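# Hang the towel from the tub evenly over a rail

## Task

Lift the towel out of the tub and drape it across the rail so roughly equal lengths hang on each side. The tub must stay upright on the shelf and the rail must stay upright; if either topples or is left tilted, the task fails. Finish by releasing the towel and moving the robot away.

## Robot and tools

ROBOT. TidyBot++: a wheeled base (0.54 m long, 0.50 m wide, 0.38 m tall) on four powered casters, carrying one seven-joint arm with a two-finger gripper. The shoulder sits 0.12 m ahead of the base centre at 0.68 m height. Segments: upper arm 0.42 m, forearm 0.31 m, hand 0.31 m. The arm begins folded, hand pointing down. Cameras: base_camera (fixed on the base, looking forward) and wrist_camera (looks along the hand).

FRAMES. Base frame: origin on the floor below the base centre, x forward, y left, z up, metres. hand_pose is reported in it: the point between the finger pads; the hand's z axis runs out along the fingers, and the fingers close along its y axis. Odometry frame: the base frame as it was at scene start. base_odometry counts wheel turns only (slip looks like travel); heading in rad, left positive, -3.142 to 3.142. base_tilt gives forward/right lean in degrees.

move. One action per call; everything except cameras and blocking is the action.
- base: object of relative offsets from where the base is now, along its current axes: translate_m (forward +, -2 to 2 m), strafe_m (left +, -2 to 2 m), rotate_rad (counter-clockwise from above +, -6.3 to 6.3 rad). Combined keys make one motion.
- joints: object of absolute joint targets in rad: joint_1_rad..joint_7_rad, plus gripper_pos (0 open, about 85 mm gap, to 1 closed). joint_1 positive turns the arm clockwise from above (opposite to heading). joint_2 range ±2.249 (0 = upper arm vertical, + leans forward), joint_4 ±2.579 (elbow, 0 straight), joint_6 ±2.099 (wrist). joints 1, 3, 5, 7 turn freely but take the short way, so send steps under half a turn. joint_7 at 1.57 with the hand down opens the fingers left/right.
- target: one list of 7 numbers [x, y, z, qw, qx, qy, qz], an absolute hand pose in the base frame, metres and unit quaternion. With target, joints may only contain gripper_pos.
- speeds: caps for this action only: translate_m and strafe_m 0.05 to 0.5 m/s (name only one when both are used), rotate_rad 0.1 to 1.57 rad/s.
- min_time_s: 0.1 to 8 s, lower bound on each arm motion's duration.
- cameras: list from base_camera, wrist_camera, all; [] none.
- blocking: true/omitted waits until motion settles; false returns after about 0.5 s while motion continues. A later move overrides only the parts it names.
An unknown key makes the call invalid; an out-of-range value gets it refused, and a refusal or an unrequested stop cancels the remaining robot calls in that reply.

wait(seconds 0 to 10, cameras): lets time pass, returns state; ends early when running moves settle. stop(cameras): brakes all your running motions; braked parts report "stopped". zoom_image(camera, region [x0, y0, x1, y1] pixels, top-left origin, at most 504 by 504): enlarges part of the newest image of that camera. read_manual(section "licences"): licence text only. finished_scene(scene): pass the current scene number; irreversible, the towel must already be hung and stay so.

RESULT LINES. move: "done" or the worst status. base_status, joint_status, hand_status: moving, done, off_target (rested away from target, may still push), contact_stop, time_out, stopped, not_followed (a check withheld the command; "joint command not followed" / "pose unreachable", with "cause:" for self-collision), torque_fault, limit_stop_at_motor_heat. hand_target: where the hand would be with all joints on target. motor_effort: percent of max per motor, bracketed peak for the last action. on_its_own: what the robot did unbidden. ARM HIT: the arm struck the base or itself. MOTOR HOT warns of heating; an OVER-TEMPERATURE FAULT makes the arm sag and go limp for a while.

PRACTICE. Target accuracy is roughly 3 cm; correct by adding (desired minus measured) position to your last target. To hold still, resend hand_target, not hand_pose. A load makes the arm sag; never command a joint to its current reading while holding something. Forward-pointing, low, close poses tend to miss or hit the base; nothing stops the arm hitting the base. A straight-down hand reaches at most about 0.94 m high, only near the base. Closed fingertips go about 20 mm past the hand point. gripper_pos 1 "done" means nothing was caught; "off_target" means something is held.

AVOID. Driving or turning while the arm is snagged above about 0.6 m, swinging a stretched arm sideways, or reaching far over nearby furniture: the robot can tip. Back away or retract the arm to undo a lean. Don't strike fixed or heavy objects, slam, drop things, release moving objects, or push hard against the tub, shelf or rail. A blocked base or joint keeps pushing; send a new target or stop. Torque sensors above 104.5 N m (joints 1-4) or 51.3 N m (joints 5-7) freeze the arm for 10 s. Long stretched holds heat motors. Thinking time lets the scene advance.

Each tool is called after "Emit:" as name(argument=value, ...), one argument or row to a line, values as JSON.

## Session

Emit:
move(
  joints={"joint_6_rad": 0.45},
  cameras=["all"],
)

Scene clock: 1.93 s.
move: done
base_odometry: x=+0.000 y=+0.000 heading=+0.000
base_tilt: forward=+0.4 right=-0.8
base_status: not commanded
joint_positions: joint_1_rad=-0.034 joint_2_rad=-0.327 joint_3_rad=+3.104 joint_4_rad=-2.552 joint_5_rad=+0.035 joint_6_rad=+0.377 joint_7_rad=+1.556 gripper_pos=+0.000
joint_status: all done
motor_effort: joint_1_rad=+0(1) joint_2_rad=-6(6) joint_3_rad=+1(1) joint_4_rad=+15(16) joint_5_rad=+0(1) joint_6_rad=+9(10) joint_7_rad=+0(1)
hand_pose: x=+0.5306 y=+0.0354 z=+0.8034 quat_wxyz=(-0.016, +0.797, +0.042, +0.602) (m; base frame)
hand_target: x=+0.5359 y=+0.0367 z=+0.8252 quat_wxyz=(-0.018, +0.775, +0.042, +0.631) (m; base frame)
hand_status: not commanded
pictures: base_camera, wrist_camera

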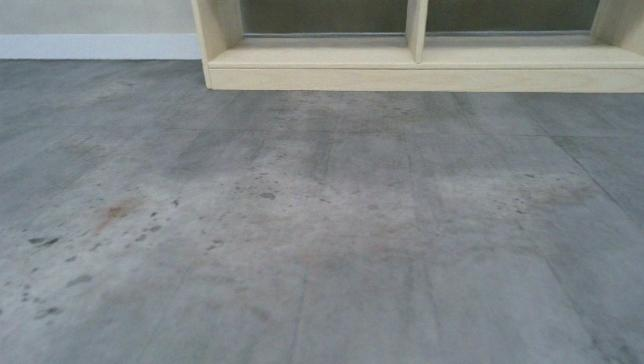

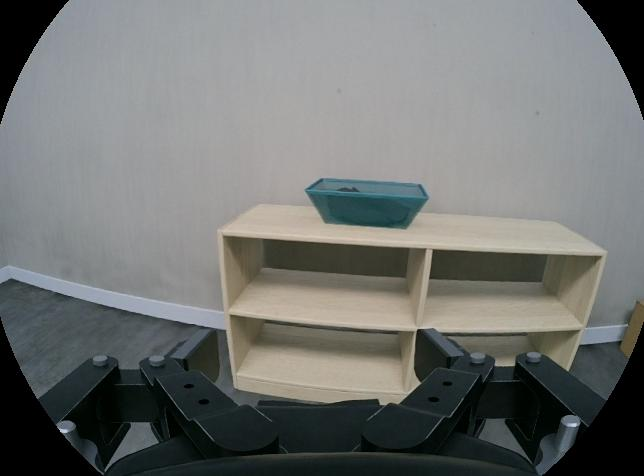

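Emit:
move(
  joints={"joint_1_rad": -1.3},
  cameras=["wrist_camera"],
)

Scene clock: 4.63 s.
move: done
base_odometry: x=+0.000 y=+0.000 heading=+0.000
base_tilt: forward=+0.3 right=-0.8
base_status: not commanded
joint_positions: joint_1_rad=-1.276 joint_2_rad=-0.327 joint_3_rad=+3.104 joint_4_rad=-2.552 joint_5_rad=+0.035 joint_6_rad=+0.377 joint_7_rad=+1.556 gripper_pos=+0.000
joint_status: all done
motor_effort: joint_1_rad=+0(2) joint_2_rad=-6(6) joint_3_rad=+1(2) joint_4_rad=+15(16) joint_5_rad=+0(0) joint_6_rad=+9(10) joint_7_rad=+0(1)
hand_pose: x=+0.2185 y=+0.4010 z=+0.8034 quat_wxyz=(-0.363, +0.624, +0.498, +0.481) (m; base frame)
hand_target: x=+0.2090 y=+0.4088 z=+0.8252 quat_wxyz=(-0.388, +0.600, +0.492, +0.498) (m; base frame)
hand_status: not commanded
pictures: wrist_camera

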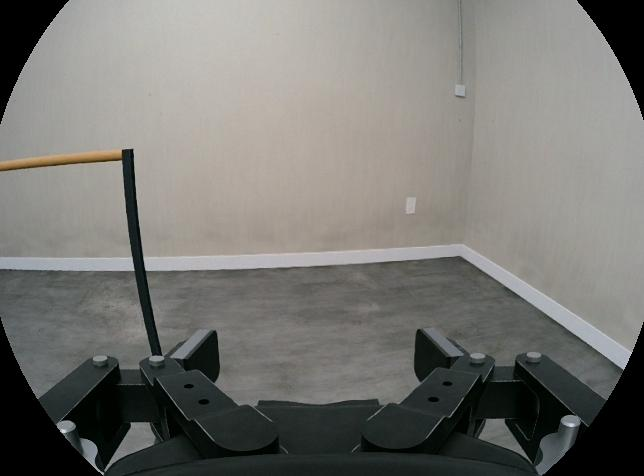

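Emit:
move(
  base={"translate_m": 0.82, "rotate_rad": -0.035},
  joints={"joint_1_rad": 0.0, "joint_2_rad": 0.2, "joint_3_rad": 3.1416, "joint_4_rad": -1.06, "joint_5_rad": 0.0, "joint_6_rad": -1.72, "joint_7_rad": 1.57},
  cameras=["all"],
)

Scene clock: 10.03 s.
move: done
base_odometry: x=+0.820 y=+0.000 heading=-0.034
base_tilt: forward=+0.4 right=-0.8
base_status: done
joint_positions: joint_1_rad=-0.022 joint_2_rad=+0.189 joint_3_rad=+3.127 joint_4_rad=-1.085 joint_5_rad=+0.035 joint_6_rad=-1.668 joint_7_rad=+1.556 gripper_pos=+0.000
joint_status: all done
motor_effort: joint_1_rad=+0(2) joint_2_rad=-21(24) joint_3_rad=+1(3) joint_4_rad=+14(18) joint_5_rad=+0(1) joint_6_rad=+3(10) joint_7_rad=+0(1)
hand_pose: x=+0.5602 y=+0.0060 z=+0.8823 quat_wxyz=(+0.013, +0.995, +0.007, +0.100) (m; base frame)
hand_target: x=+0.5520 y=+0.0014 z=+0.8831 quat_wxyz=(+0.000, +0.997, +0.000, +0.081) (m; base frame)
hand_status: not commanded
pictures: base_camera, wrist_camera

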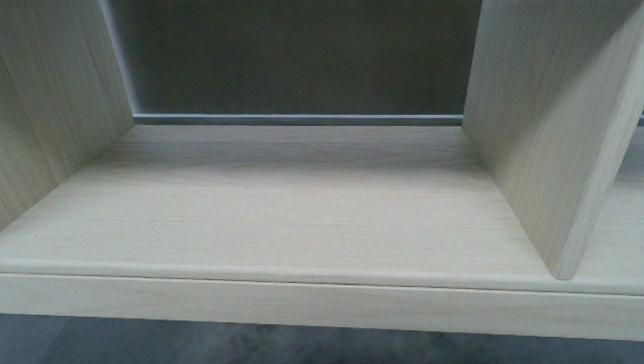

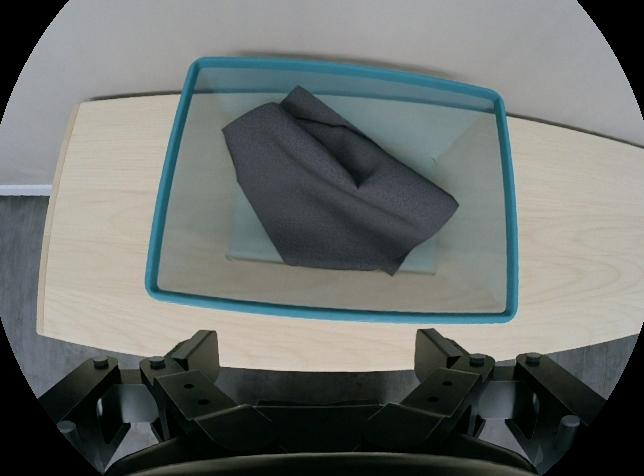

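Emit:
zoom_image(
  camera="wrist_camera",
  region=[190, 60, 510, 310],
)

Scaled by 1.575.

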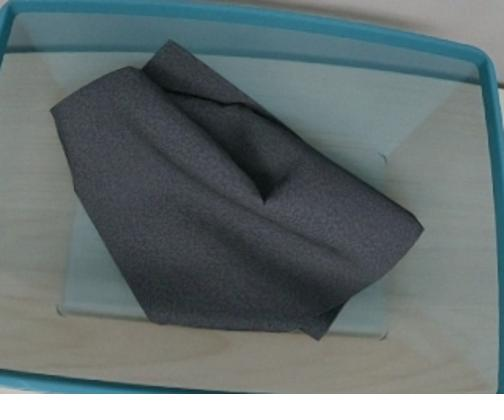

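Emit:
move(
  base={"translate_m": 0.07},
  joints={"joint_1_rad": 0.295, "joint_2_rad": 0.52, "joint_4_rad": -0.96, "joint_5_rad": -0.03, "joint_6_rad": -1.6, "joint_7_rad": 0.225, "gripper_pos": 0.1},
  cameras=["wrist_camera"],
)

Scene clock: 17.97 s.
move: done
base_odometry: x=+0.890 y=-0.002 heading=-0.034
base_tilt: forward=+0.4 right=-0.9
base_status: done
joint_positions: joint_1_rad=+0.279 joint_2_rad=+0.511 joint_3_rad=+3.131 joint_4_rad=-0.983 joint_5_rad=+0.006 joint_6_rad=-1.650 joint_7_rad=+0.279 gripper_pos=+0.100
joint_status: all done
motor_effort: joint_1_rad=+0(2) joint_2_rad=-30(33) joint_3_rad=+0(2) joint_4_rad=+14(15) joint_5_rad=+0(2) joint_6_rad=+1(4) joint_7_rad=+0(1)
hand_pose: x=+0.6184 y=-0.1387 z=+0.7616 quat_wxyz=(+0.001, +0.710, -0.704, -0.001) (m; base frame)
hand_target: x=+0.6400 y=-0.1472 z=+0.7649 quat_wxyz=(-0.028, +0.682, -0.730, +0.019) (m; base frame)
hand_status: not commanded
pictures: wrist_camera

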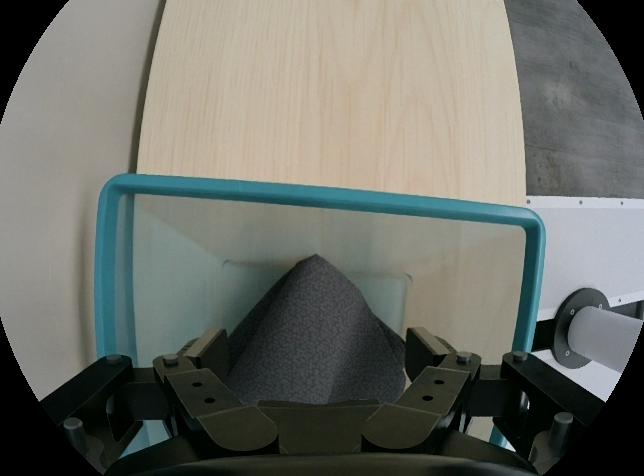

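Emit:
move(
  joints={"joint_1_rad": 0.246, "joint_2_rad": 0.585, "joint_4_rad": -1.343, "joint_6_rad": -1.22, "gripper_pos": 0.06},
  min_time_s=2,
  cameras=["wrist_camera"],
)

Scene clock: 21.57 s.
move: done
base_odometry: x=+0.890 y=-0.002 heading=-0.034
base_tilt: forward=+0.4 right=-0.8
base_status: not commanded
joint_positions: joint_1_rad=+0.271 joint_2_rad=+0.565 joint_3_rad=+3.131 joint_4_rad=-1.322 joint_5_rad=+0.006 joint_6_rad=-1.276 joint_7_rad=+0.276 gripper_pos=+0.060
joint_status: all done
motor_effort: joint_1_rad=-1(2) joint_2_rad=-27(33) joint_3_rad=+0(1) joint_4_rad=+11(15) joint_5_rad=+0(1) joint_6_rad=+2(2) joint_7_rad=+0(1)
hand_pose: x=+0.6185 y=-0.1342 z=+0.6283 quat_wxyz=(+0.005, +0.713, -0.702, -0.009) (m; base frame)
hand_target: x=+0.6306 y=-0.1180 z=+0.6115 quat_wxyz=(-0.010, +0.696, -0.718, -0.010) (m; base frame)
hand_status: not commanded
pictures: wrist_camera

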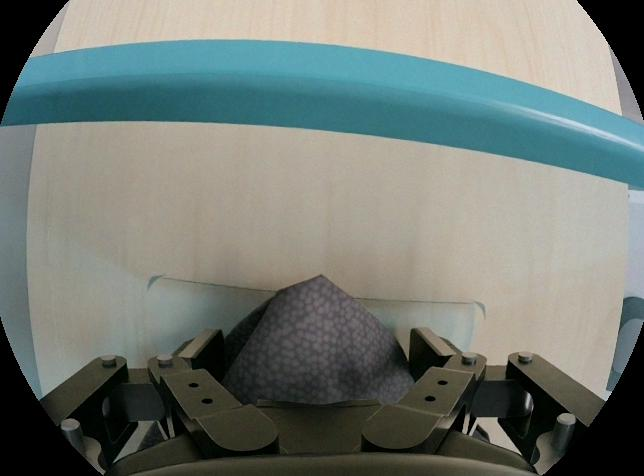

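Emit:
move(
  joints={"gripper_pos": 1.0},
  cameras=["wrist_camera"],
)

Scene clock: 23.23 s.
move: off_target
base_odometry: x=+0.890 y=-0.002 heading=-0.034
base_tilt: forward=+0.4 right=-0.7
base_status: not commanded
joint_positions: joint_1_rad=+0.265 joint_2_rad=+0.555 joint_3_rad=+3.131 joint_4_rad=-1.306 joint_5_rad=-0.001 joint_6_rad=-1.239 joint_7_rad=+0.275 gripper_pos=+0.961
joint_status: gripper_pos off_target (ended at +0.961, target +1.000)
motor_effort: joint_1_rad=+0(1) joint_2_rad=-20(26) joint_3_rad=+1(2) joint_4_rad=+6(11) joint_5_rad=+1(2) joint_6_rad=-2(4) joint_7_rad=+0(0)
hand_pose: x=+0.6378 y=-0.1340 z=+0.6387 quat_wxyz=(-0.013, +0.714, -0.700, +0.017) (m; base frame)
hand_target: x=+0.6306 y=-0.1180 z=+0.6115 quat_wxyz=(-0.010, +0.696, -0.718, -0.010) (m; base frame)
hand_status: not commanded
pictures: wrist_camera

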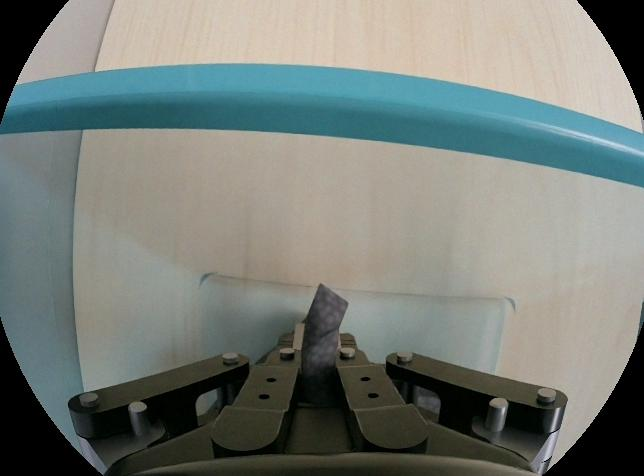

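Emit:
move(
  joints={"joint_1_rad": 0.0, "joint_2_rad": -0.028, "joint_4_rad": -1.216, "joint_6_rad": -1.168, "joint_7_rad": 1.2},
  min_time_s=2.2,
  cameras=["wrist_camera"],
)

Scene clock: 27.03 s.
move: done
base_odometry: x=+0.890 y=-0.002 heading=-0.034
base_tilt: forward=+0.4 right=-0.9
base_status: not commanded
joint_positions: joint_1_rad=+0.023 joint_2_rad=-0.004 joint_3_rad=+3.136 joint_4_rad=-1.239 joint_5_rad=-0.001 joint_6_rad=-1.236 joint_7_rad=+1.147 gripper_pos=+0.963
joint_status: all done
motor_effort: joint_1_rad=+0(3) joint_2_rad=-18(33) joint_3_rad=+1(2) joint_4_rad=+17(17) joint_5_rad=+0(1) joint_6_rad=+6(7) joint_7_rad=+0(2)
hand_pose: x=+0.6072 y=-0.0071 z=+0.9623 quat_wxyz=(-0.067, +0.921, -0.207, +0.322) (m; base frame)
hand_target: x=+0.6189 y=+0.0099 z=+0.9999 quat_wxyz=(-0.085, +0.908, -0.170, +0.373) (m; base frame)
hand_status: not commanded
pictures: wrist_camera

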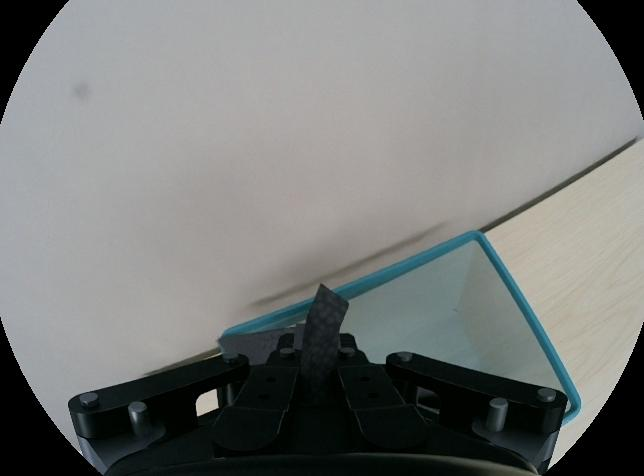

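Emit:
move(
  joints={"joint_1_rad": 0.0, "joint_2_rad": -0.155, "joint_4_rad": -1.24, "joint_6_rad": 0.02, "joint_7_rad": 1.57},
  min_time_s=1.5,
  cameras=[],
)

Emit:
move(
  base={"translate_m": -0.993, "strafe_m": 0.068, "rotate_rad": 1.934},
  speeds={"rotate_rad": 0.8},
  blocking=false,
  cameras=[],
)

Emit:
wait(
  seconds=0.9,
  cameras=[],
)

Emit:
move(
  joints={"joint_1_rad": 0.0, "joint_2_rad": -0.02, "joint_4_rad": -1.0, "joint_6_rad": -1.2},
  min_time_s=1.5,
  cameras=["all"],
)

Scene clock: 30.77 s.
move: done
base_odometry: x=+0.890 y=-0.002 heading=-0.034
base_tilt: forward=+0.4 right=-0.8
base_status: not commanded
joint_positions: joint_1_rad=+0.023 joint_2_rad=-0.130 joint_3_rad=+3.136 joint_4_rad=-1.239 joint_5_rad=-0.001 joint_6_rad=-0.061 joint_7_rad=+1.519 gripper_pos=+0.963
joint_status: all done
motor_effort: joint_1_rad=+0(2) joint_2_rad=-14(19) joint_3_rad=+1(1) joint_4_rad=+17(19) joint_5_rad=+0(1) joint_6_rad=+9(11) joint_7_rad=+0(1)
hand_pose: x=+0.6321 y=-0.0072 z=+1.3608 quat_wxyz=(-0.014, +0.552, -0.019, +0.834) (m; base frame)
hand_target: x=+0.6043 y=+0.0012 z=+1.3952 quat_wxyz=(-0.013, +0.508, -0.008, +0.861) (m; base frame)
hand_status: not commanded
pictures: none
No camera images: "cameras" was empty.

Scene clock: 31.27 s.
move: moving
base_odometry: x=+0.835 y=+0.004 heading=+0.142
base_tilt: forward=+0.4 right=-0.7
base_status: translate_m moving; strafe_m moving; rotate_rad moving
joint_positions: joint_1_rad=+0.023 joint_2_rad=-0.132 joint_3_rad=+3.140 joint_4_rad=-1.239 joint_5_rad=-0.001 joint_6_rad=-0.059 joint_7_rad=+1.519 gripper_pos=+0.963
joint_status: not commanded
motor_effort: joint_1_rad=-1(2) joint_2_rad=-16(17) joint_3_rad=-1(2) joint_4_rad=+18(18) joint_5_rad=+0(0) joint_6_rad=+10(10) joint_7_rad=+0(1)
hand_pose: x=+0.6310 y=-0.0097 z=+1.3620 quat_wxyz=(-0.013, +0.550, -0.020, +0.835) (m; base frame)
hand_target: x=+0.6043 y=+0.0012 z=+1.3952 quat_wxyz=(-0.013, +0.508, -0.008, +0.861) (m; base frame)
hand_status: not commanded
pictures: none
No camera images: "cameras" was empty.

Scene clock: 32.17 s.
earlier move: moving
base_odometry: x=+0.476 y=+0.040 heading=+0.809
base_tilt: forward=+0.4 right=-0.8
base_status: translate_m moving; strafe_m moving; rotate_rad moving
joint_positions: joint_1_rad=+0.021 joint_2_rad=-0.132 joint_3_rad=+3.141 joint_4_rad=-1.239 joint_5_rad=-0.001 joint_6_rad=-0.058 joint_7_rad=+1.519 gripper_pos=+0.963
joint_status: not commanded
motor_effort: joint_1_rad=+0(2) joint_2_rad=-15(17) joint_3_rad=+0(2) joint_4_rad=+18(18) joint_5_rad=+0(0) joint_6_rad=+9(10) joint_7_rad=+0(1)
hand_pose: x=+0.6308 y=-0.0086 z=+1.3623 quat_wxyz=(-0.014, +0.550, -0.020, +0.835) (m; base frame)
hand_target: x=+0.6043 y=+0.0012 z=+1.3952 quat_wxyz=(-0.013, +0.508, -0.008, +0.861) (m; base frame)
hand_status: not commanded
wait: 0.90 s; no rest
pictures: none
No camera images: "cameras" was empty.

Scene clock: 34.37 s.
move: done
base_odometry: x=-0.100 y=+0.099 heading=+1.900
base_tilt: forward=+0.4 right=-0.9
base_status: done
joint_positions: joint_1_rad=+0.011 joint_2_rad=-0.024 joint_3_rad=+3.140 joint_4_rad=-1.028 joint_5_rad=-0.004 joint_6_rad=-1.152 joint_7_rad=+1.519 gripper_pos=+0.963
joint_status: all done
motor_effort: joint_1_rad=+0(3) joint_2_rad=-16(19) joint_3_rad=+1(4) joint_4_rad=+16(18) joint_5_rad=+0(2) joint_6_rad=+8(11) joint_7_rad=+0(1)
hand_pose: x=+0.6337 y=-0.0019 z=+1.0994 quat_wxyz=(-0.012, +0.881, -0.026, +0.473) (m; base frame)
hand_target: x=+0.6269 y=+0.0100 z=+1.0996 quat_wxyz=(-0.015, +0.887, +0.001, +0.462) (m; base frame)
hand_status: not commanded
pictures: base_camera, wrist_camera

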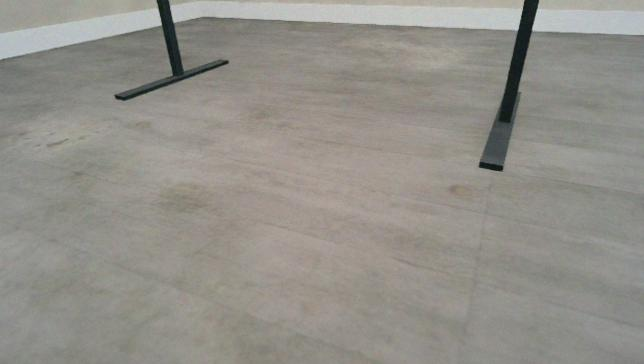

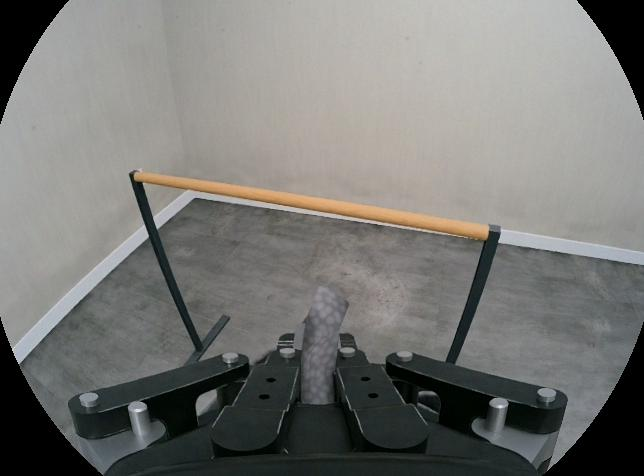

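Emit:
move(
  base={"translate_m": 0.383, "strafe_m": 0.483, "rotate_rad": -0.40},
  joints={"joint_1_rad": 0.0, "joint_2_rad": 0.326, "joint_4_rad": -1.811, "joint_6_rad": -1.004, "joint_7_rad": 1.57},
  min_time_s=1.8,
  cameras=["all"],
)

Scene clock: 38.20 s.
move: done
base_odometry: x=-0.681 y=+0.306 heading=+1.499
base_tilt: forward=+0.5 right=-0.8
base_status: done
joint_positions: joint_1_rad=+0.005 joint_2_rad=+0.314 joint_3_rad=+3.144 joint_4_rad=-1.792 joint_5_rad=-0.005 joint_6_rad=-1.055 joint_7_rad=+1.519 gripper_pos=+0.963
joint_status: all done
motor_effort: joint_1_rad=+0(4) joint_2_rad=-23(26) joint_3_rad=+1(3) joint_4_rad=+12(17) joint_5_rad=+0(2) joint_6_rad=+0(9) joint_7_rad=+0(1)
hand_pose: x=+0.5135 y=-0.0004 z=+0.6106 quat_wxyz=(-0.002, +0.999, -0.031, -0.009) (m; base frame)
hand_target: x=+0.5193 y=+0.0092 z=+0.6006 quat_wxyz=(-0.013, +1.000, -0.008, +0.000) (m; base frame)
hand_status: not commanded
pictures: base_camera, wrist_camera

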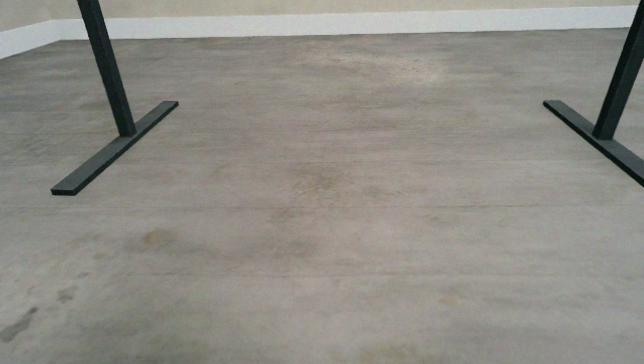

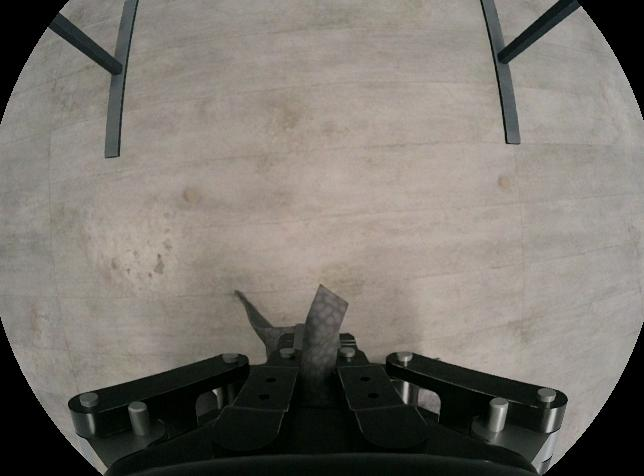

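Emit:
move(
  base={"rotate_rad": -0.05},
  joints={"joint_2_rad": 0.6, "joint_4_rad": -2.02, "joint_6_rad": -0.5},
  cameras=["base_camera"],
)

Scene clock: 41.23 s.
move: done
base_odometry: x=-0.681 y=+0.306 heading=+1.449
base_tilt: forward=+0.5 right=-0.8
base_status: done
joint_positions: joint_1_rad=+0.006 joint_2_rad=+0.597 joint_3_rad=+3.146 joint_4_rad=-2.006 joint_5_rad=-0.006 joint_6_rad=-0.554 joint_7_rad=+1.519 gripper_pos=+0.963
joint_status: all done
motor_effort: joint_1_rad=+0(3) joint_2_rad=-26(29) joint_3_rad=+0(2) joint_4_rad=+7(12) joint_5_rad=+1(2) joint_6_rad=+0(2) joint_7_rad=+0(1)
hand_pose: x=+0.5120 y=-0.0020 z=+0.4486 quat_wxyz=(+0.000, +0.999, -0.033, -0.008) (m; base frame)
hand_target: x=+0.5200 y=+0.0058 z=+0.4453 quat_wxyz=(-0.007, +1.000, -0.013, +0.011) (m; base frame)
hand_status: not commanded
pictures: base_camera

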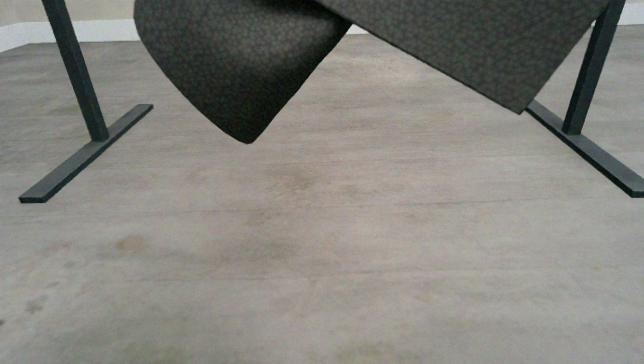

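Emit:
move(
  joints={"joint_1_rad": 0.0, "joint_2_rad": -0.11, "joint_4_rad": -1.464, "joint_6_rad": -0.99, "joint_7_rad": 1.6},
  min_time_s=1.5,
  cameras=["all"],
)

Scene clock: 46.00 s.
move: done
base_odometry: x=-0.681 y=+0.306 heading=+1.449
base_tilt: forward=+0.4 right=-0.8
base_status: not commanded
joint_positions: joint_1_rad=+0.006 joint_2_rad=-0.086 joint_3_rad=+3.146 joint_4_rad=-1.490 joint_5_rad=-0.006 joint_6_rad=-0.942 joint_7_rad=+1.549 gripper_pos=+0.963
joint_status: all done
motor_effort: joint_1_rad=-1(2) joint_2_rad=-16(31) joint_3_rad=+1(1) joint_4_rad=+17(18) joint_5_rad=+0(1) joint_6_rad=+8(8) joint_7_rad=+0(1)
hand_pose: x=+0.6153 y=-0.0023 z=+0.9354 quat_wxyz=(-0.005, +0.922, -0.016, +0.387) (m; base frame)
hand_target: x=+0.6026 y=+0.0091 z=+0.9503 quat_wxyz=(-0.009, +0.921, +0.011, +0.388) (m; base frame)
hand_status: not commanded
pictures: base_camera, wrist_camera

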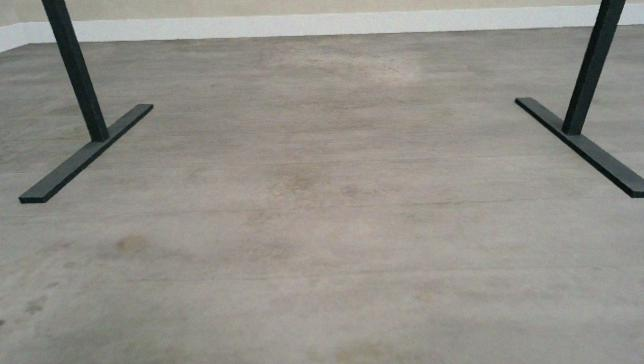

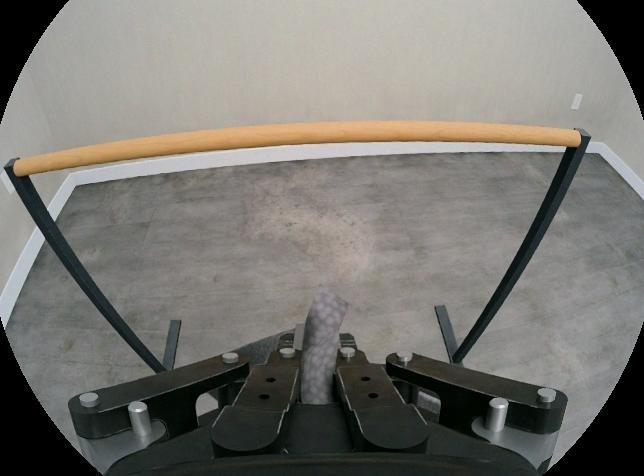

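Emit:
move(
  base={"translate_m": 0.464},
  speeds={"translate_m": 0.22},
  cameras=["all"],
)

Scene clock: 49.87 s.
move: done
base_odometry: x=-0.625 y=+0.767 heading=+1.450
base_tilt: forward=+0.5 right=-0.7
base_status: done
joint_positions: joint_1_rad=+0.006 joint_2_rad=-0.089 joint_3_rad=+3.146 joint_4_rad=-1.490 joint_5_rad=-0.006 joint_6_rad=-0.953 joint_7_rad=+1.549 gripper_pos=+0.963
joint_status: not commanded
motor_effort: joint_1_rad=+0(1) joint_2_rad=-15(18) joint_3_rad=+1(2) joint_4_rad=+17(18) joint_5_rad=+0(1) joint_6_rad=+8(9) joint_7_rad=+0(1)
hand_pose: x=+0.6121 y=-0.0023 z=+0.9349 quat_wxyz=(-0.005, +0.923, -0.015, +0.384) (m; base frame)
hand_target: x=+0.6026 y=+0.0091 z=+0.9503 quat_wxyz=(-0.009, +0.921, +0.011, +0.388) (m; base frame)
hand_status: not commanded
pictures: base_camera, wrist_camera

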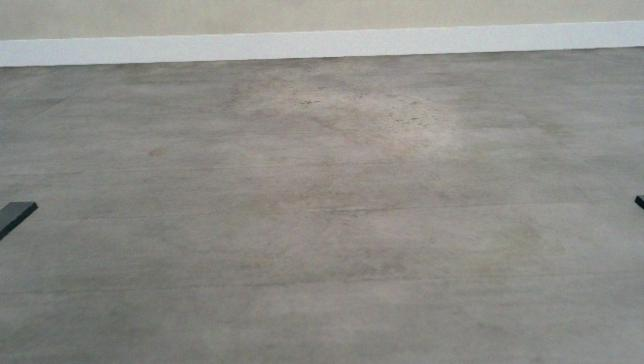

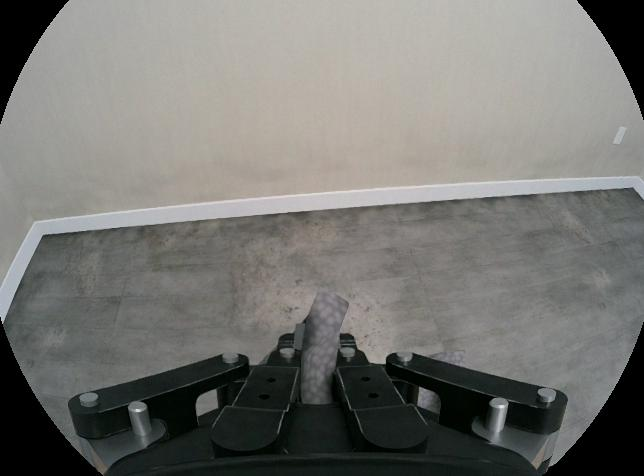

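Emit:
move(
  joints={"joint_4_rad": -1.72, "joint_6_rad": -0.71},
  min_time_s=1.2,
  cameras=[],
)

Emit:
move(
  joints={"gripper_pos": 0.0},
  cameras=["wrist_camera"],
)

Scene clock: 52.37 s.
move: done
base_odometry: x=-0.625 y=+0.767 heading=+1.450
base_tilt: forward=+0.5 right=-0.8
base_status: not commanded
joint_positions: joint_1_rad=+0.006 joint_2_rad=-0.089 joint_3_rad=+3.146 joint_4_rad=-1.696 joint_5_rad=-0.006 joint_6_rad=-0.777 joint_7_rad=+1.549 gripper_pos=+0.963
joint_status: all done
motor_effort: joint_1_rad=+0(1) joint_2_rad=-15(15) joint_3_rad=+1(1) joint_4_rad=+16(18) joint_5_rad=+0(0) joint_6_rad=+7(8) joint_7_rad=+0(1)
hand_pose: x=+0.6095 y=-0.0024 z=+0.8633 quat_wxyz=(-0.005, +0.929, -0.016, +0.370) (m; base frame)
hand_target: x=+0.6149 y=+0.0074 z=+0.8758 quat_wxyz=(-0.008, +0.917, +0.007, +0.399) (m; base frame)
hand_status: not commanded
pictures: none
No camera images: "cameras" was empty.

Scene clock: 53.47 s.
move: done
base_odometry: x=-0.625 y=+0.767 heading=+1.450
base_tilt: forward=+0.4 right=-0.8
base_status: not commanded
joint_positions: joint_1_rad=+0.006 joint_2_rad=-0.089 joint_3_rad=+3.146 joint_4_rad=-1.697 joint_5_rad=-0.006 joint_6_rad=-0.774 joint_7_rad=+1.549 gripper_pos=+0.000
joint_status: all done
motor_effort: joint_1_rad=+0(1) joint_2_rad=-15(15) joint_3_rad=+1(1) joint_4_rad=+17(17) joint_5_rad=+0(1) joint_6_rad=+6(7) joint_7_rad=+0(0)
hand_pose: x=+0.6100 y=-0.0024 z=+0.8636 quat_wxyz=(-0.005, +0.929, -0.016, +0.371) (m; base frame)
hand_target: x=+0.6149 y=+0.0074 z=+0.8758 quat_wxyz=(-0.008, +0.917, +0.007, +0.399) (m; base frame)
hand_status: not commanded
pictures: wrist_camera

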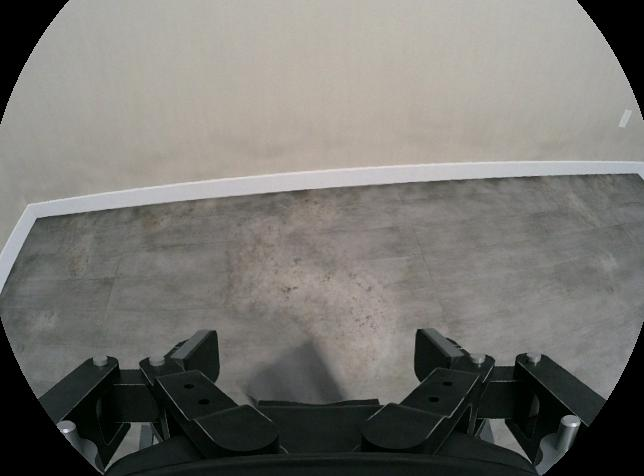

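Emit:
move(
  joints={"joint_6_rad": 0.1},
  cameras=[],
)

Emit:
move(
  base={"translate_m": -0.75},
  speeds={"translate_m": 0.35},
  cameras=["wrist_camera"],
)

Scene clock: 55.47 s.
move: done
base_odometry: x=-0.625 y=+0.767 heading=+1.450
base_tilt: forward=+0.4 right=-0.8
base_status: not commanded
joint_positions: joint_1_rad=+0.006 joint_2_rad=-0.091 joint_3_rad=+3.146 joint_4_rad=-1.706 joint_5_rad=-0.006 joint_6_rad=+0.026 joint_7_rad=+1.549 gripper_pos=+0.000
joint_status: all done
motor_effort: joint_1_rad=+0(1) joint_2_rad=-17(17) joint_3_rad=+1(1) joint_4_rad=+18(19) joint_5_rad=+0(1) joint_6_rad=+9(10) joint_7_rad=+0(0)
hand_pose: x=+0.7061 y=-0.0048 z=+1.0810 quat_wxyz=(-0.006, +0.714, -0.014, +0.700) (m; base frame)
hand_target: x=+0.6977 y=+0.0004 z=+1.1066 quat_wxyz=(+0.001, +0.685, -0.001, +0.728) (m; base frame)
hand_status: not commanded
pictures: none
No camera images: "cameras" was empty.

Scene clock: 58.73 s.
move: done
base_odometry: x=-0.716 y=+0.022 heading=+1.450
base_tilt: forward=+0.5 right=-0.8
base_status: done
joint_positions: joint_1_rad=+0.006 joint_2_rad=-0.096 joint_3_rad=+3.145 joint_4_rad=-1.706 joint_5_rad=-0.006 joint_6_rad=+0.029 joint_7_rad=+1.549 gripper_pos=+0.000
joint_status: not commanded
motor_effort: joint_1_rad=+0(4) joint_2_rad=-16(20) joint_3_rad=+1(4) joint_4_rad=+18(19) joint_5_rad=+0(1) joint_6_rad=+9(10) joint_7_rad=+0(1)
hand_pose: x=+0.7042 y=-0.0046 z=+1.0848 quat_wxyz=(-0.006, +0.711, -0.013, +0.703) (m; base frame)
hand_target: x=+0.6977 y=+0.0004 z=+1.1066 quat_wxyz=(+0.001, +0.685, -0.001, +0.728) (m; base frame)
hand_status: not commanded
pictures: wrist_camera

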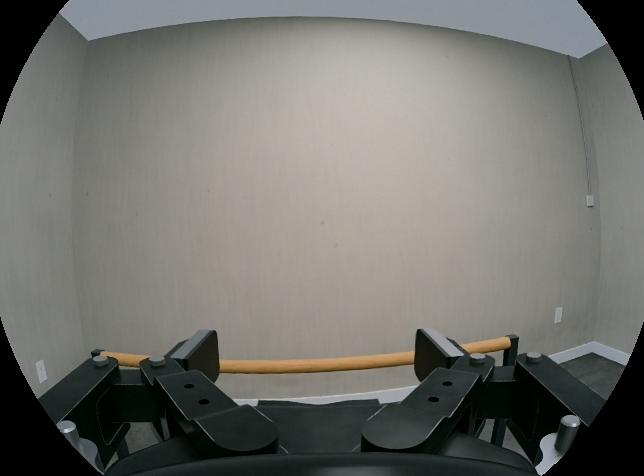

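Emit:
move(
  joints={"joint_1_rad": 0.0, "joint_2_rad": -0.372, "joint_4_rad": -2.514, "joint_6_rad": 0.1, "joint_7_rad": 1.57},
  cameras=["all"],
)

Scene clock: 60.97 s.
move: done
base_odometry: x=-0.716 y=+0.022 heading=+1.450
base_tilt: forward=+0.4 right=-0.7
base_status: not commanded
joint_positions: joint_1_rad=+0.006 joint_2_rad=-0.347 joint_3_rad=+3.145 joint_4_rad=-2.494 joint_5_rad=-0.006 joint_6_rad=+0.032 joint_7_rad=+1.549 gripper_pos=+0.000
joint_status: all done
motor_effort: joint_1_rad=+0(2) joint_2_rad=-6(17) joint_3_rad=+1(2) joint_4_rad=+15(18) joint_5_rad=+0(0) joint_6_rad=+9(10) joint_7_rad=+0(1)
hand_pose: x=+0.5059 y=-0.0025 z=+0.7453 quat_wxyz=(-0.005, +0.871, -0.016, +0.491) (m; base frame)
hand_target: x=+0.5079 y=+0.0004 z=+0.7625 quat_wxyz=(-0.007, +0.853, -0.014, +0.522) (m; base frame)
hand_status: not commanded
pictures: base_camera, wrist_camera

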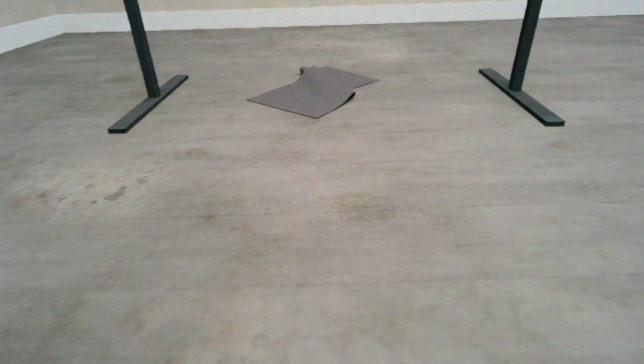

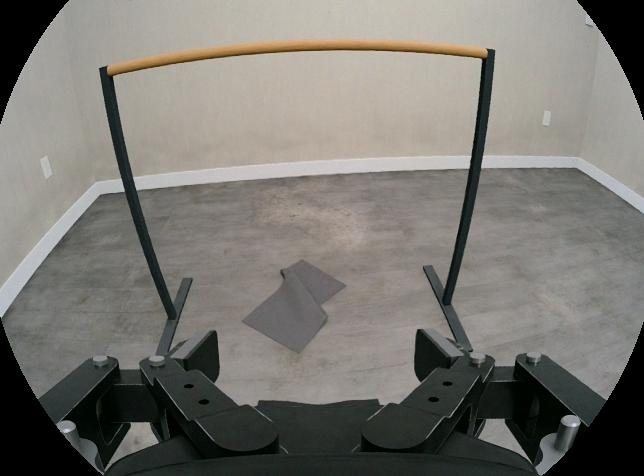

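Emit:
zoom_image(
  camera="wrist_camera",
  region=[220, 240, 370, 370],
)

Emit:
zoom_image(
  camera="base_camera",
  region=[230, 50, 400, 130],
)

Scaled by 3.360.

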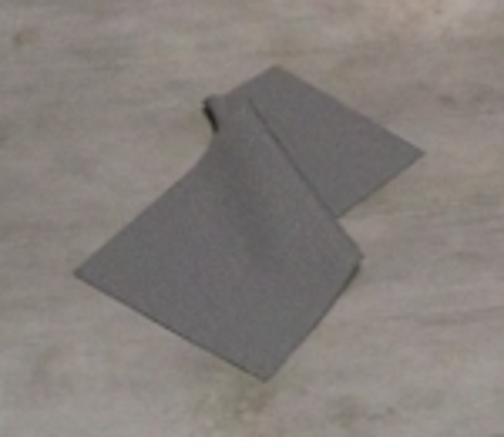

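Scaled by 2.965.

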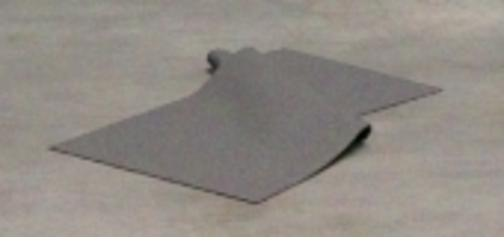

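Emit:
move(
  base={"translate_m": 0.537},
  joints={"joint_1_rad": -0.19, "joint_2_rad": 1.12, "joint_4_rad": -1.74, "joint_6_rad": -0.3, "joint_7_rad": -1.55, "gripper_pos": 0.0},
  cameras=["all"],
)

Scene clock: 71.23 s.
move: done
base_odometry: x=-0.651 y=+0.555 heading=+1.451
base_tilt: forward=+0.5 right=-0.8
base_status: done
joint_positions: joint_1_rad=-0.165 joint_2_rad=+1.110 joint_3_rad=+3.145 joint_4_rad=-1.759 joint_5_rad=-0.006 joint_6_rad=-0.246 joint_7_rad=-1.497 gripper_pos=+0.000
joint_status: all done
motor_effort: joint_1_rad=+0(2) joint_2_rad=-33(35) joint_3_rad=+0(2) joint_4_rad=+4(17) joint_5_rad=+1(1) joint_6_rad=+1(9) joint_7_rad=+0(1)
hand_pose: x=+0.5825 y=+0.0769 z=+0.2549 quat_wxyz=(-0.013, +0.116, -0.993, +0.000) (m; base frame)
hand_target: x=+0.5704 y=+0.0910 z=+0.2519 quat_wxyz=(+0.010, +0.091, -0.996, -0.004) (m; base frame)
hand_status: not commanded
pictures: base_camera, wrist_camera

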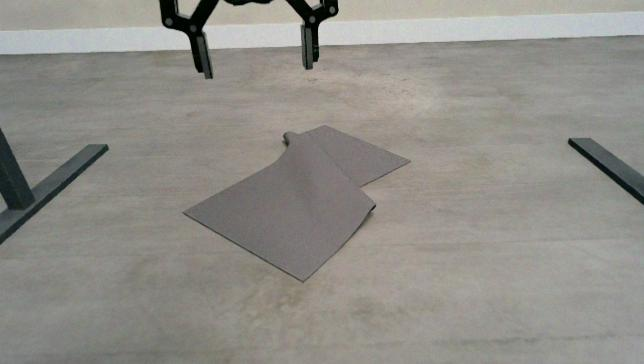

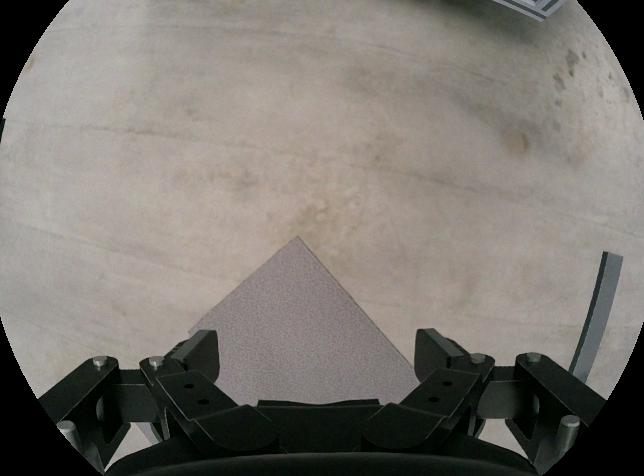

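Emit:
move(
  joints={"joint_1_rad": -0.075, "joint_2_rad": 1.58, "joint_4_rad": -1.364, "joint_6_rad": -0.13},
  min_time_s=1.5,
  cameras=["all"],
)

Scene clock: 74.57 s.
move: done
base_odometry: x=-0.651 y=+0.555 heading=+1.451
base_tilt: forward=+0.4 right=-0.8
base_status: not commanded
joint_positions: joint_1_rad=-0.097 joint_2_rad=+1.570 joint_3_rad=+3.145 joint_4_rad=-1.381 joint_5_rad=-0.006 joint_6_rad=-0.183 joint_7_rad=-1.499 gripper_pos=+0.000
joint_status: all done
motor_effort: joint_1_rad=+0(2) joint_2_rad=-35(37) joint_3_rad=+0(1) joint_4_rad=+3(5) joint_5_rad=+0(1) joint_6_rad=+0(2) joint_7_rad=+0(0)
hand_pose: x=+0.5994 y=+0.0461 z=+0.0622 quat_wxyz=(-0.004, +0.082, -0.997, +0.001) (m; base frame)
hand_target: x=+0.6209 y=+0.0403 z=+0.0591 quat_wxyz=(-0.034, +0.033, -0.999, -0.003) (m; base frame)
hand_status: not commanded
pictures: base_camera, wrist_camera

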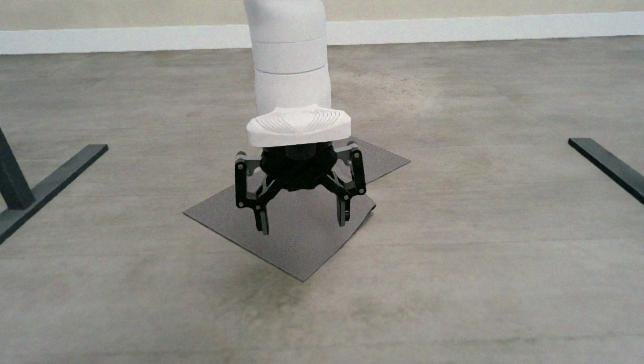

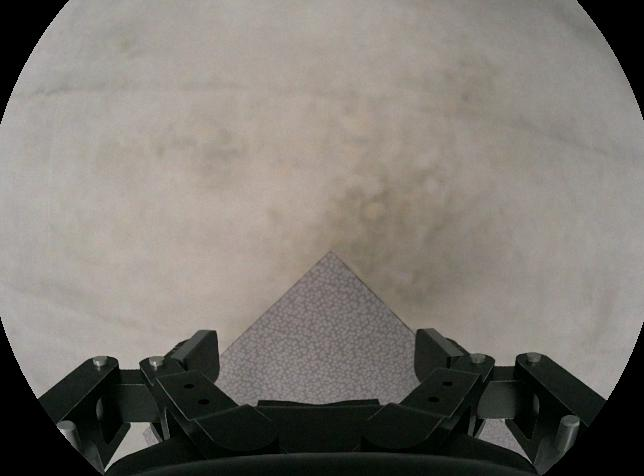

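Emit:
move(
  joints={"joint_1_rad": -0.129, "joint_2_rad": 1.68, "joint_4_rad": -1.266},
  min_time_s=1.0,
  cameras=["all"],
)

Scene clock: 76.77 s.
move: done
base_odometry: x=-0.651 y=+0.555 heading=+1.451
base_tilt: forward=+0.5 right=-0.8
base_status: not commanded
joint_positions: joint_1_rad=-0.107 joint_2_rad=+1.665 joint_3_rad=+3.145 joint_4_rad=-1.283 joint_5_rad=-0.006 joint_6_rad=-0.182 joint_7_rad=-1.499 gripper_pos=+0.000
joint_status: all done
motor_effort: joint_1_rad=-1(1) joint_2_rad=-35(37) joint_3_rad=+0(1) joint_4_rad=+2(3) joint_5_rad=+0(0) joint_6_rad=+1(1) joint_7_rad=+0(1)
hand_pose: x=+0.5993 y=+0.0508 z=+0.0223 quat_wxyz=(-0.006, +0.087, -0.996, +0.001) (m; base frame)
hand_target: x=+0.6143 y=+0.0668 z=+0.0170 quat_wxyz=(-0.033, +0.060, -0.998, -0.004) (m; base frame)
hand_status: not commanded
pictures: base_camera, wrist_camera

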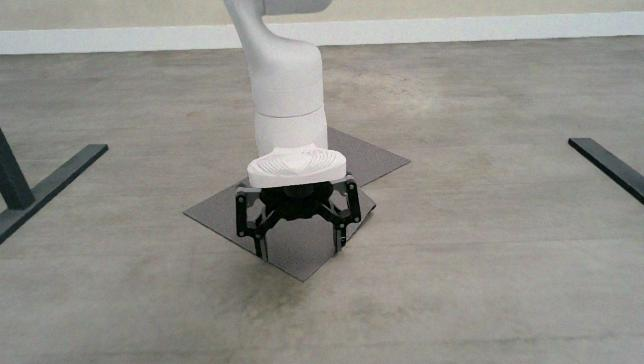

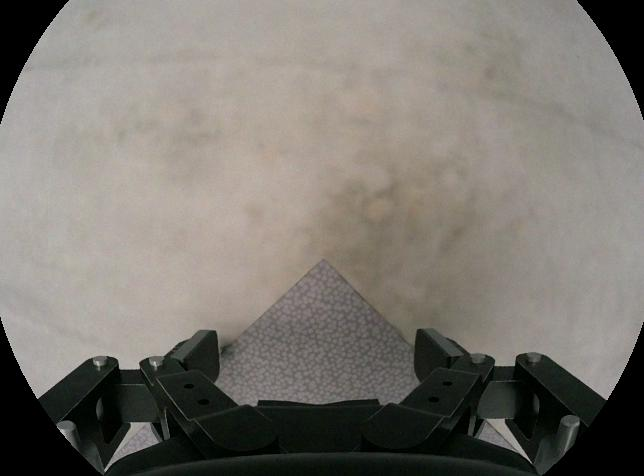

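Emit:
move(
  joints={"joint_2_rad": 1.731, "joint_4_rad": -1.198},
  min_time_s=1.0,
  cameras=["base_camera"],
)

Scene clock: 78.73 s.
move: done
base_odometry: x=-0.651 y=+0.555 heading=+1.451
base_tilt: forward=+0.4 right=-0.8
base_status: not commanded
joint_positions: joint_1_rad=-0.107 joint_2_rad=+1.698 joint_3_rad=+3.145 joint_4_rad=-1.226 joint_5_rad=-0.006 joint_6_rad=-0.181 joint_7_rad=-1.499 gripper_pos=+0.000
joint_status: all done
motor_effort: joint_1_rad=+0(1) joint_2_rad=-31(36) joint_3_rad=+1(1) joint_4_rad=+5(5) joint_5_rad=+0(0) joint_6_rad=+3(4) joint_7_rad=-1(1)
hand_pose: x=+0.6128 y=+0.0523 z=+0.0106 quat_wxyz=(-0.018, +0.087, -0.996, +0.001) (m; base frame)
hand_target: x=+0.6218 y=+0.0678 z=-0.0028 quat_wxyz=(-0.041, +0.060, -0.997, -0.005) (m; base frame)
hand_status: not commanded
pictures: base_camera

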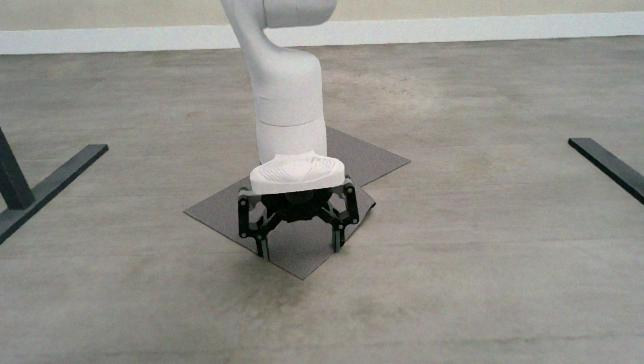

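Emit:
move(
  joints={"joint_2_rad": 1.63, "joint_4_rad": -1.295},
  min_time_s=0.5,
  cameras=[],
)

Emit:
move(
  joints={"joint_2_rad": 1.74},
  min_time_s=0.8,
  cameras=["all"],
)

Scene clock: 80.97 s.
move: done
base_odometry: x=-0.651 y=+0.555 heading=+1.451
base_tilt: forward=+0.4 right=-0.8
base_status: not commanded
joint_positions: joint_1_rad=-0.107 joint_2_rad=+1.684 joint_3_rad=+3.145 joint_4_rad=-1.285 joint_5_rad=-0.006 joint_6_rad=-0.169 joint_7_rad=-1.500 gripper_pos=+0.000
joint_status: all done
motor_effort: joint_1_rad=-1(1) joint_2_rad=-34(36) joint_3_rad=+0(1) joint_4_rad=+1(5) joint_5_rad=+0(1) joint_6_rad=+0(4) joint_7_rad=+0(1)
hand_pose: x=+0.5891 y=+0.0498 z=+0.0130 quat_wxyz=(-0.001, +0.086, -0.996, +0.001) (m; base frame)
hand_target: x=+0.6289 y=+0.0687 z=+0.0398 quat_wxyz=(-0.043, +0.060, -0.997, -0.005) (m; base frame)
hand_status: not commanded
pictures: none
No camera images: "cameras" was empty.

Scene clock: 82.07 s.
move: done
base_odometry: x=-0.651 y=+0.555 heading=+1.450
base_tilt: forward=+0.4 right=-0.8
base_status: not commanded
joint_positions: joint_1_rad=-0.107 joint_2_rad=+1.693 joint_3_rad=+3.145 joint_4_rad=-1.285 joint_5_rad=-0.006 joint_6_rad=-0.169 joint_7_rad=-1.501 gripper_pos=+0.000
joint_status: all done
motor_effort: joint_1_rad=-1(1) joint_2_rad=-26(36) joint_3_rad=+1(1) joint_4_rad=+1(3) joint_5_rad=+0(1) joint_6_rad=+2(2) joint_7_rad=+0(1)
hand_pose: x=+0.5834 y=+0.0491 z=+0.0089 quat_wxyz=(+0.003, +0.085, -0.996, +0.001) (m; base frame)
hand_target: x=+0.5559 y=+0.0593 z=-0.0128 quat_wxyz=(+0.012, +0.060, -0.998, -0.001) (m; base frame)
hand_status: not commanded
pictures: base_camera, wrist_camera

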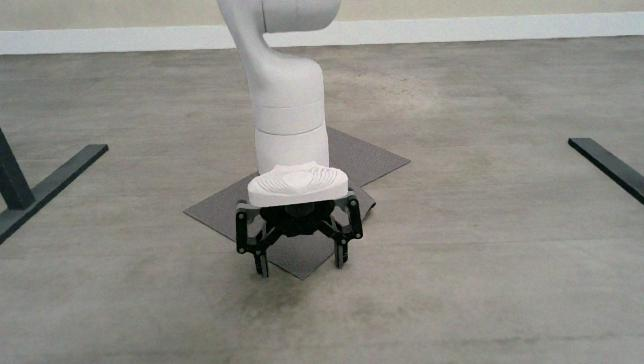

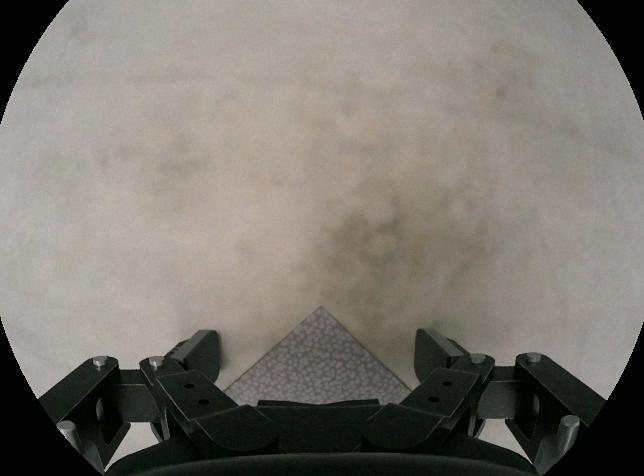

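Emit:
move(
  joints={"joint_4_rad": -1.222},
  min_time_s=0.6,
  cameras=["wrist_camera"],
)

Scene clock: 83.93 s.
move: done
base_odometry: x=-0.651 y=+0.555 heading=+1.450
base_tilt: forward=+0.4 right=-0.8
base_status: not commanded
joint_positions: joint_1_rad=-0.107 joint_2_rad=+1.698 joint_3_rad=+3.145 joint_4_rad=-1.239 joint_5_rad=-0.006 joint_6_rad=-0.169 joint_7_rad=-1.501 gripper_pos=+0.000
joint_status: all done
motor_effort: joint_1_rad=+0(1) joint_2_rad=-31(31) joint_3_rad=+1(1) joint_4_rad=+3(5) joint_5_rad=+0(0) joint_6_rad=+1(4) joint_7_rad=+0(1)
hand_pose: x=+0.6082 y=+0.0520 z=+0.0092 quat_wxyz=(-0.018, +0.085, -0.996, +0.001) (m; base frame)
hand_target: x=+0.6010 y=+0.0651 z=-0.0093 quat_wxyz=(-0.025, +0.060, -0.998, -0.004) (m; base frame)
hand_status: not commanded
pictures: wrist_camera

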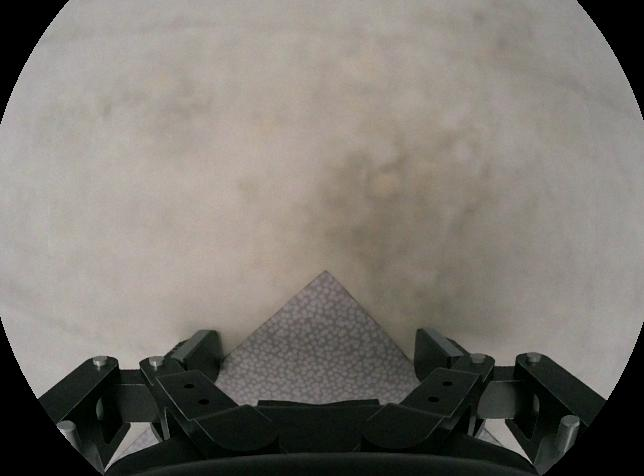

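Emit:
move(
  joints={"gripper_pos": 1.0},
  cameras=["all"],
)

Scene clock: 85.23 s.
move: done
base_odometry: x=-0.651 y=+0.555 heading=+1.450
base_tilt: forward=+0.4 right=-0.8
base_status: not commanded
joint_positions: joint_1_rad=-0.123 joint_2_rad=+1.676 joint_3_rad=+3.130 joint_4_rad=-1.230 joint_5_rad=-0.006 joint_6_rad=-0.169 joint_7_rad=-1.502 gripper_pos=+0.987
joint_status: all done
motor_effort: joint_1_rad=+1(3) joint_2_rad=-24(29) joint_3_rad=+2(5) joint_4_rad=+4(8) joint_5_rad=+0(1) joint_6_rad=+4(7) joint_7_rad=+0(1)
hand_pose: x=+0.6265 y=+0.0713 z=+0.0215 quat_wxyz=(-0.033, +0.092, -0.995, -0.007) (m; base frame)
hand_target: x=+0.6010 y=+0.0651 z=-0.0093 quat_wxyz=(-0.025, +0.060, -0.998, -0.004) (m; base frame)
hand_status: not commanded
pictures: base_camera, wrist_camera

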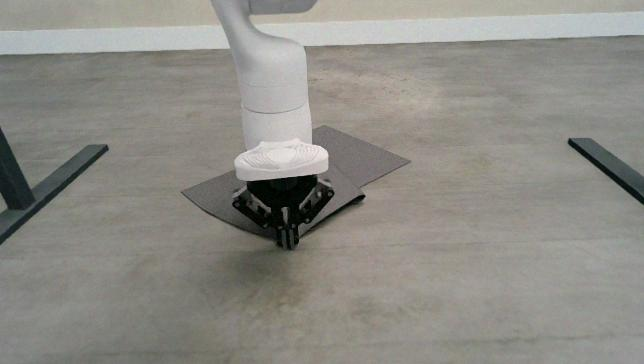

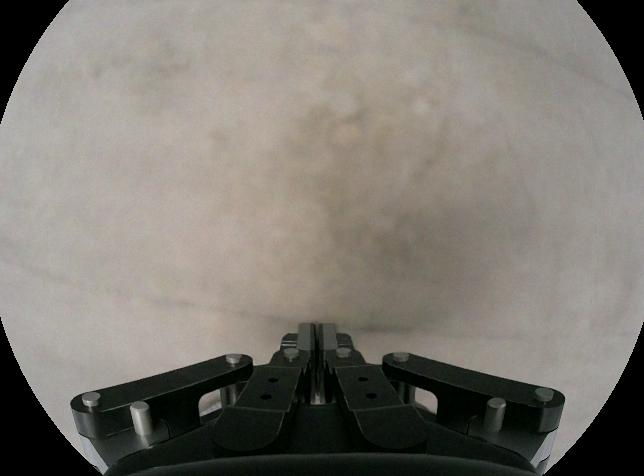

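Emit:
zoom_image(
  camera="base_camera",
  region=[170, 110, 420, 270],
)

Emit:
zoom_image(
  camera="wrist_camera",
  region=[200, 290, 450, 430],
)

Scaled by 2.016.

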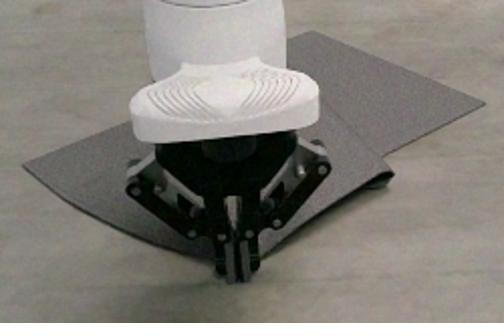

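Scaled by 2.016.

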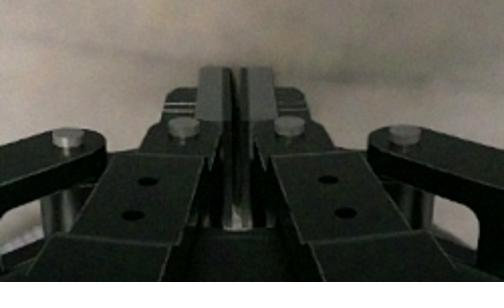

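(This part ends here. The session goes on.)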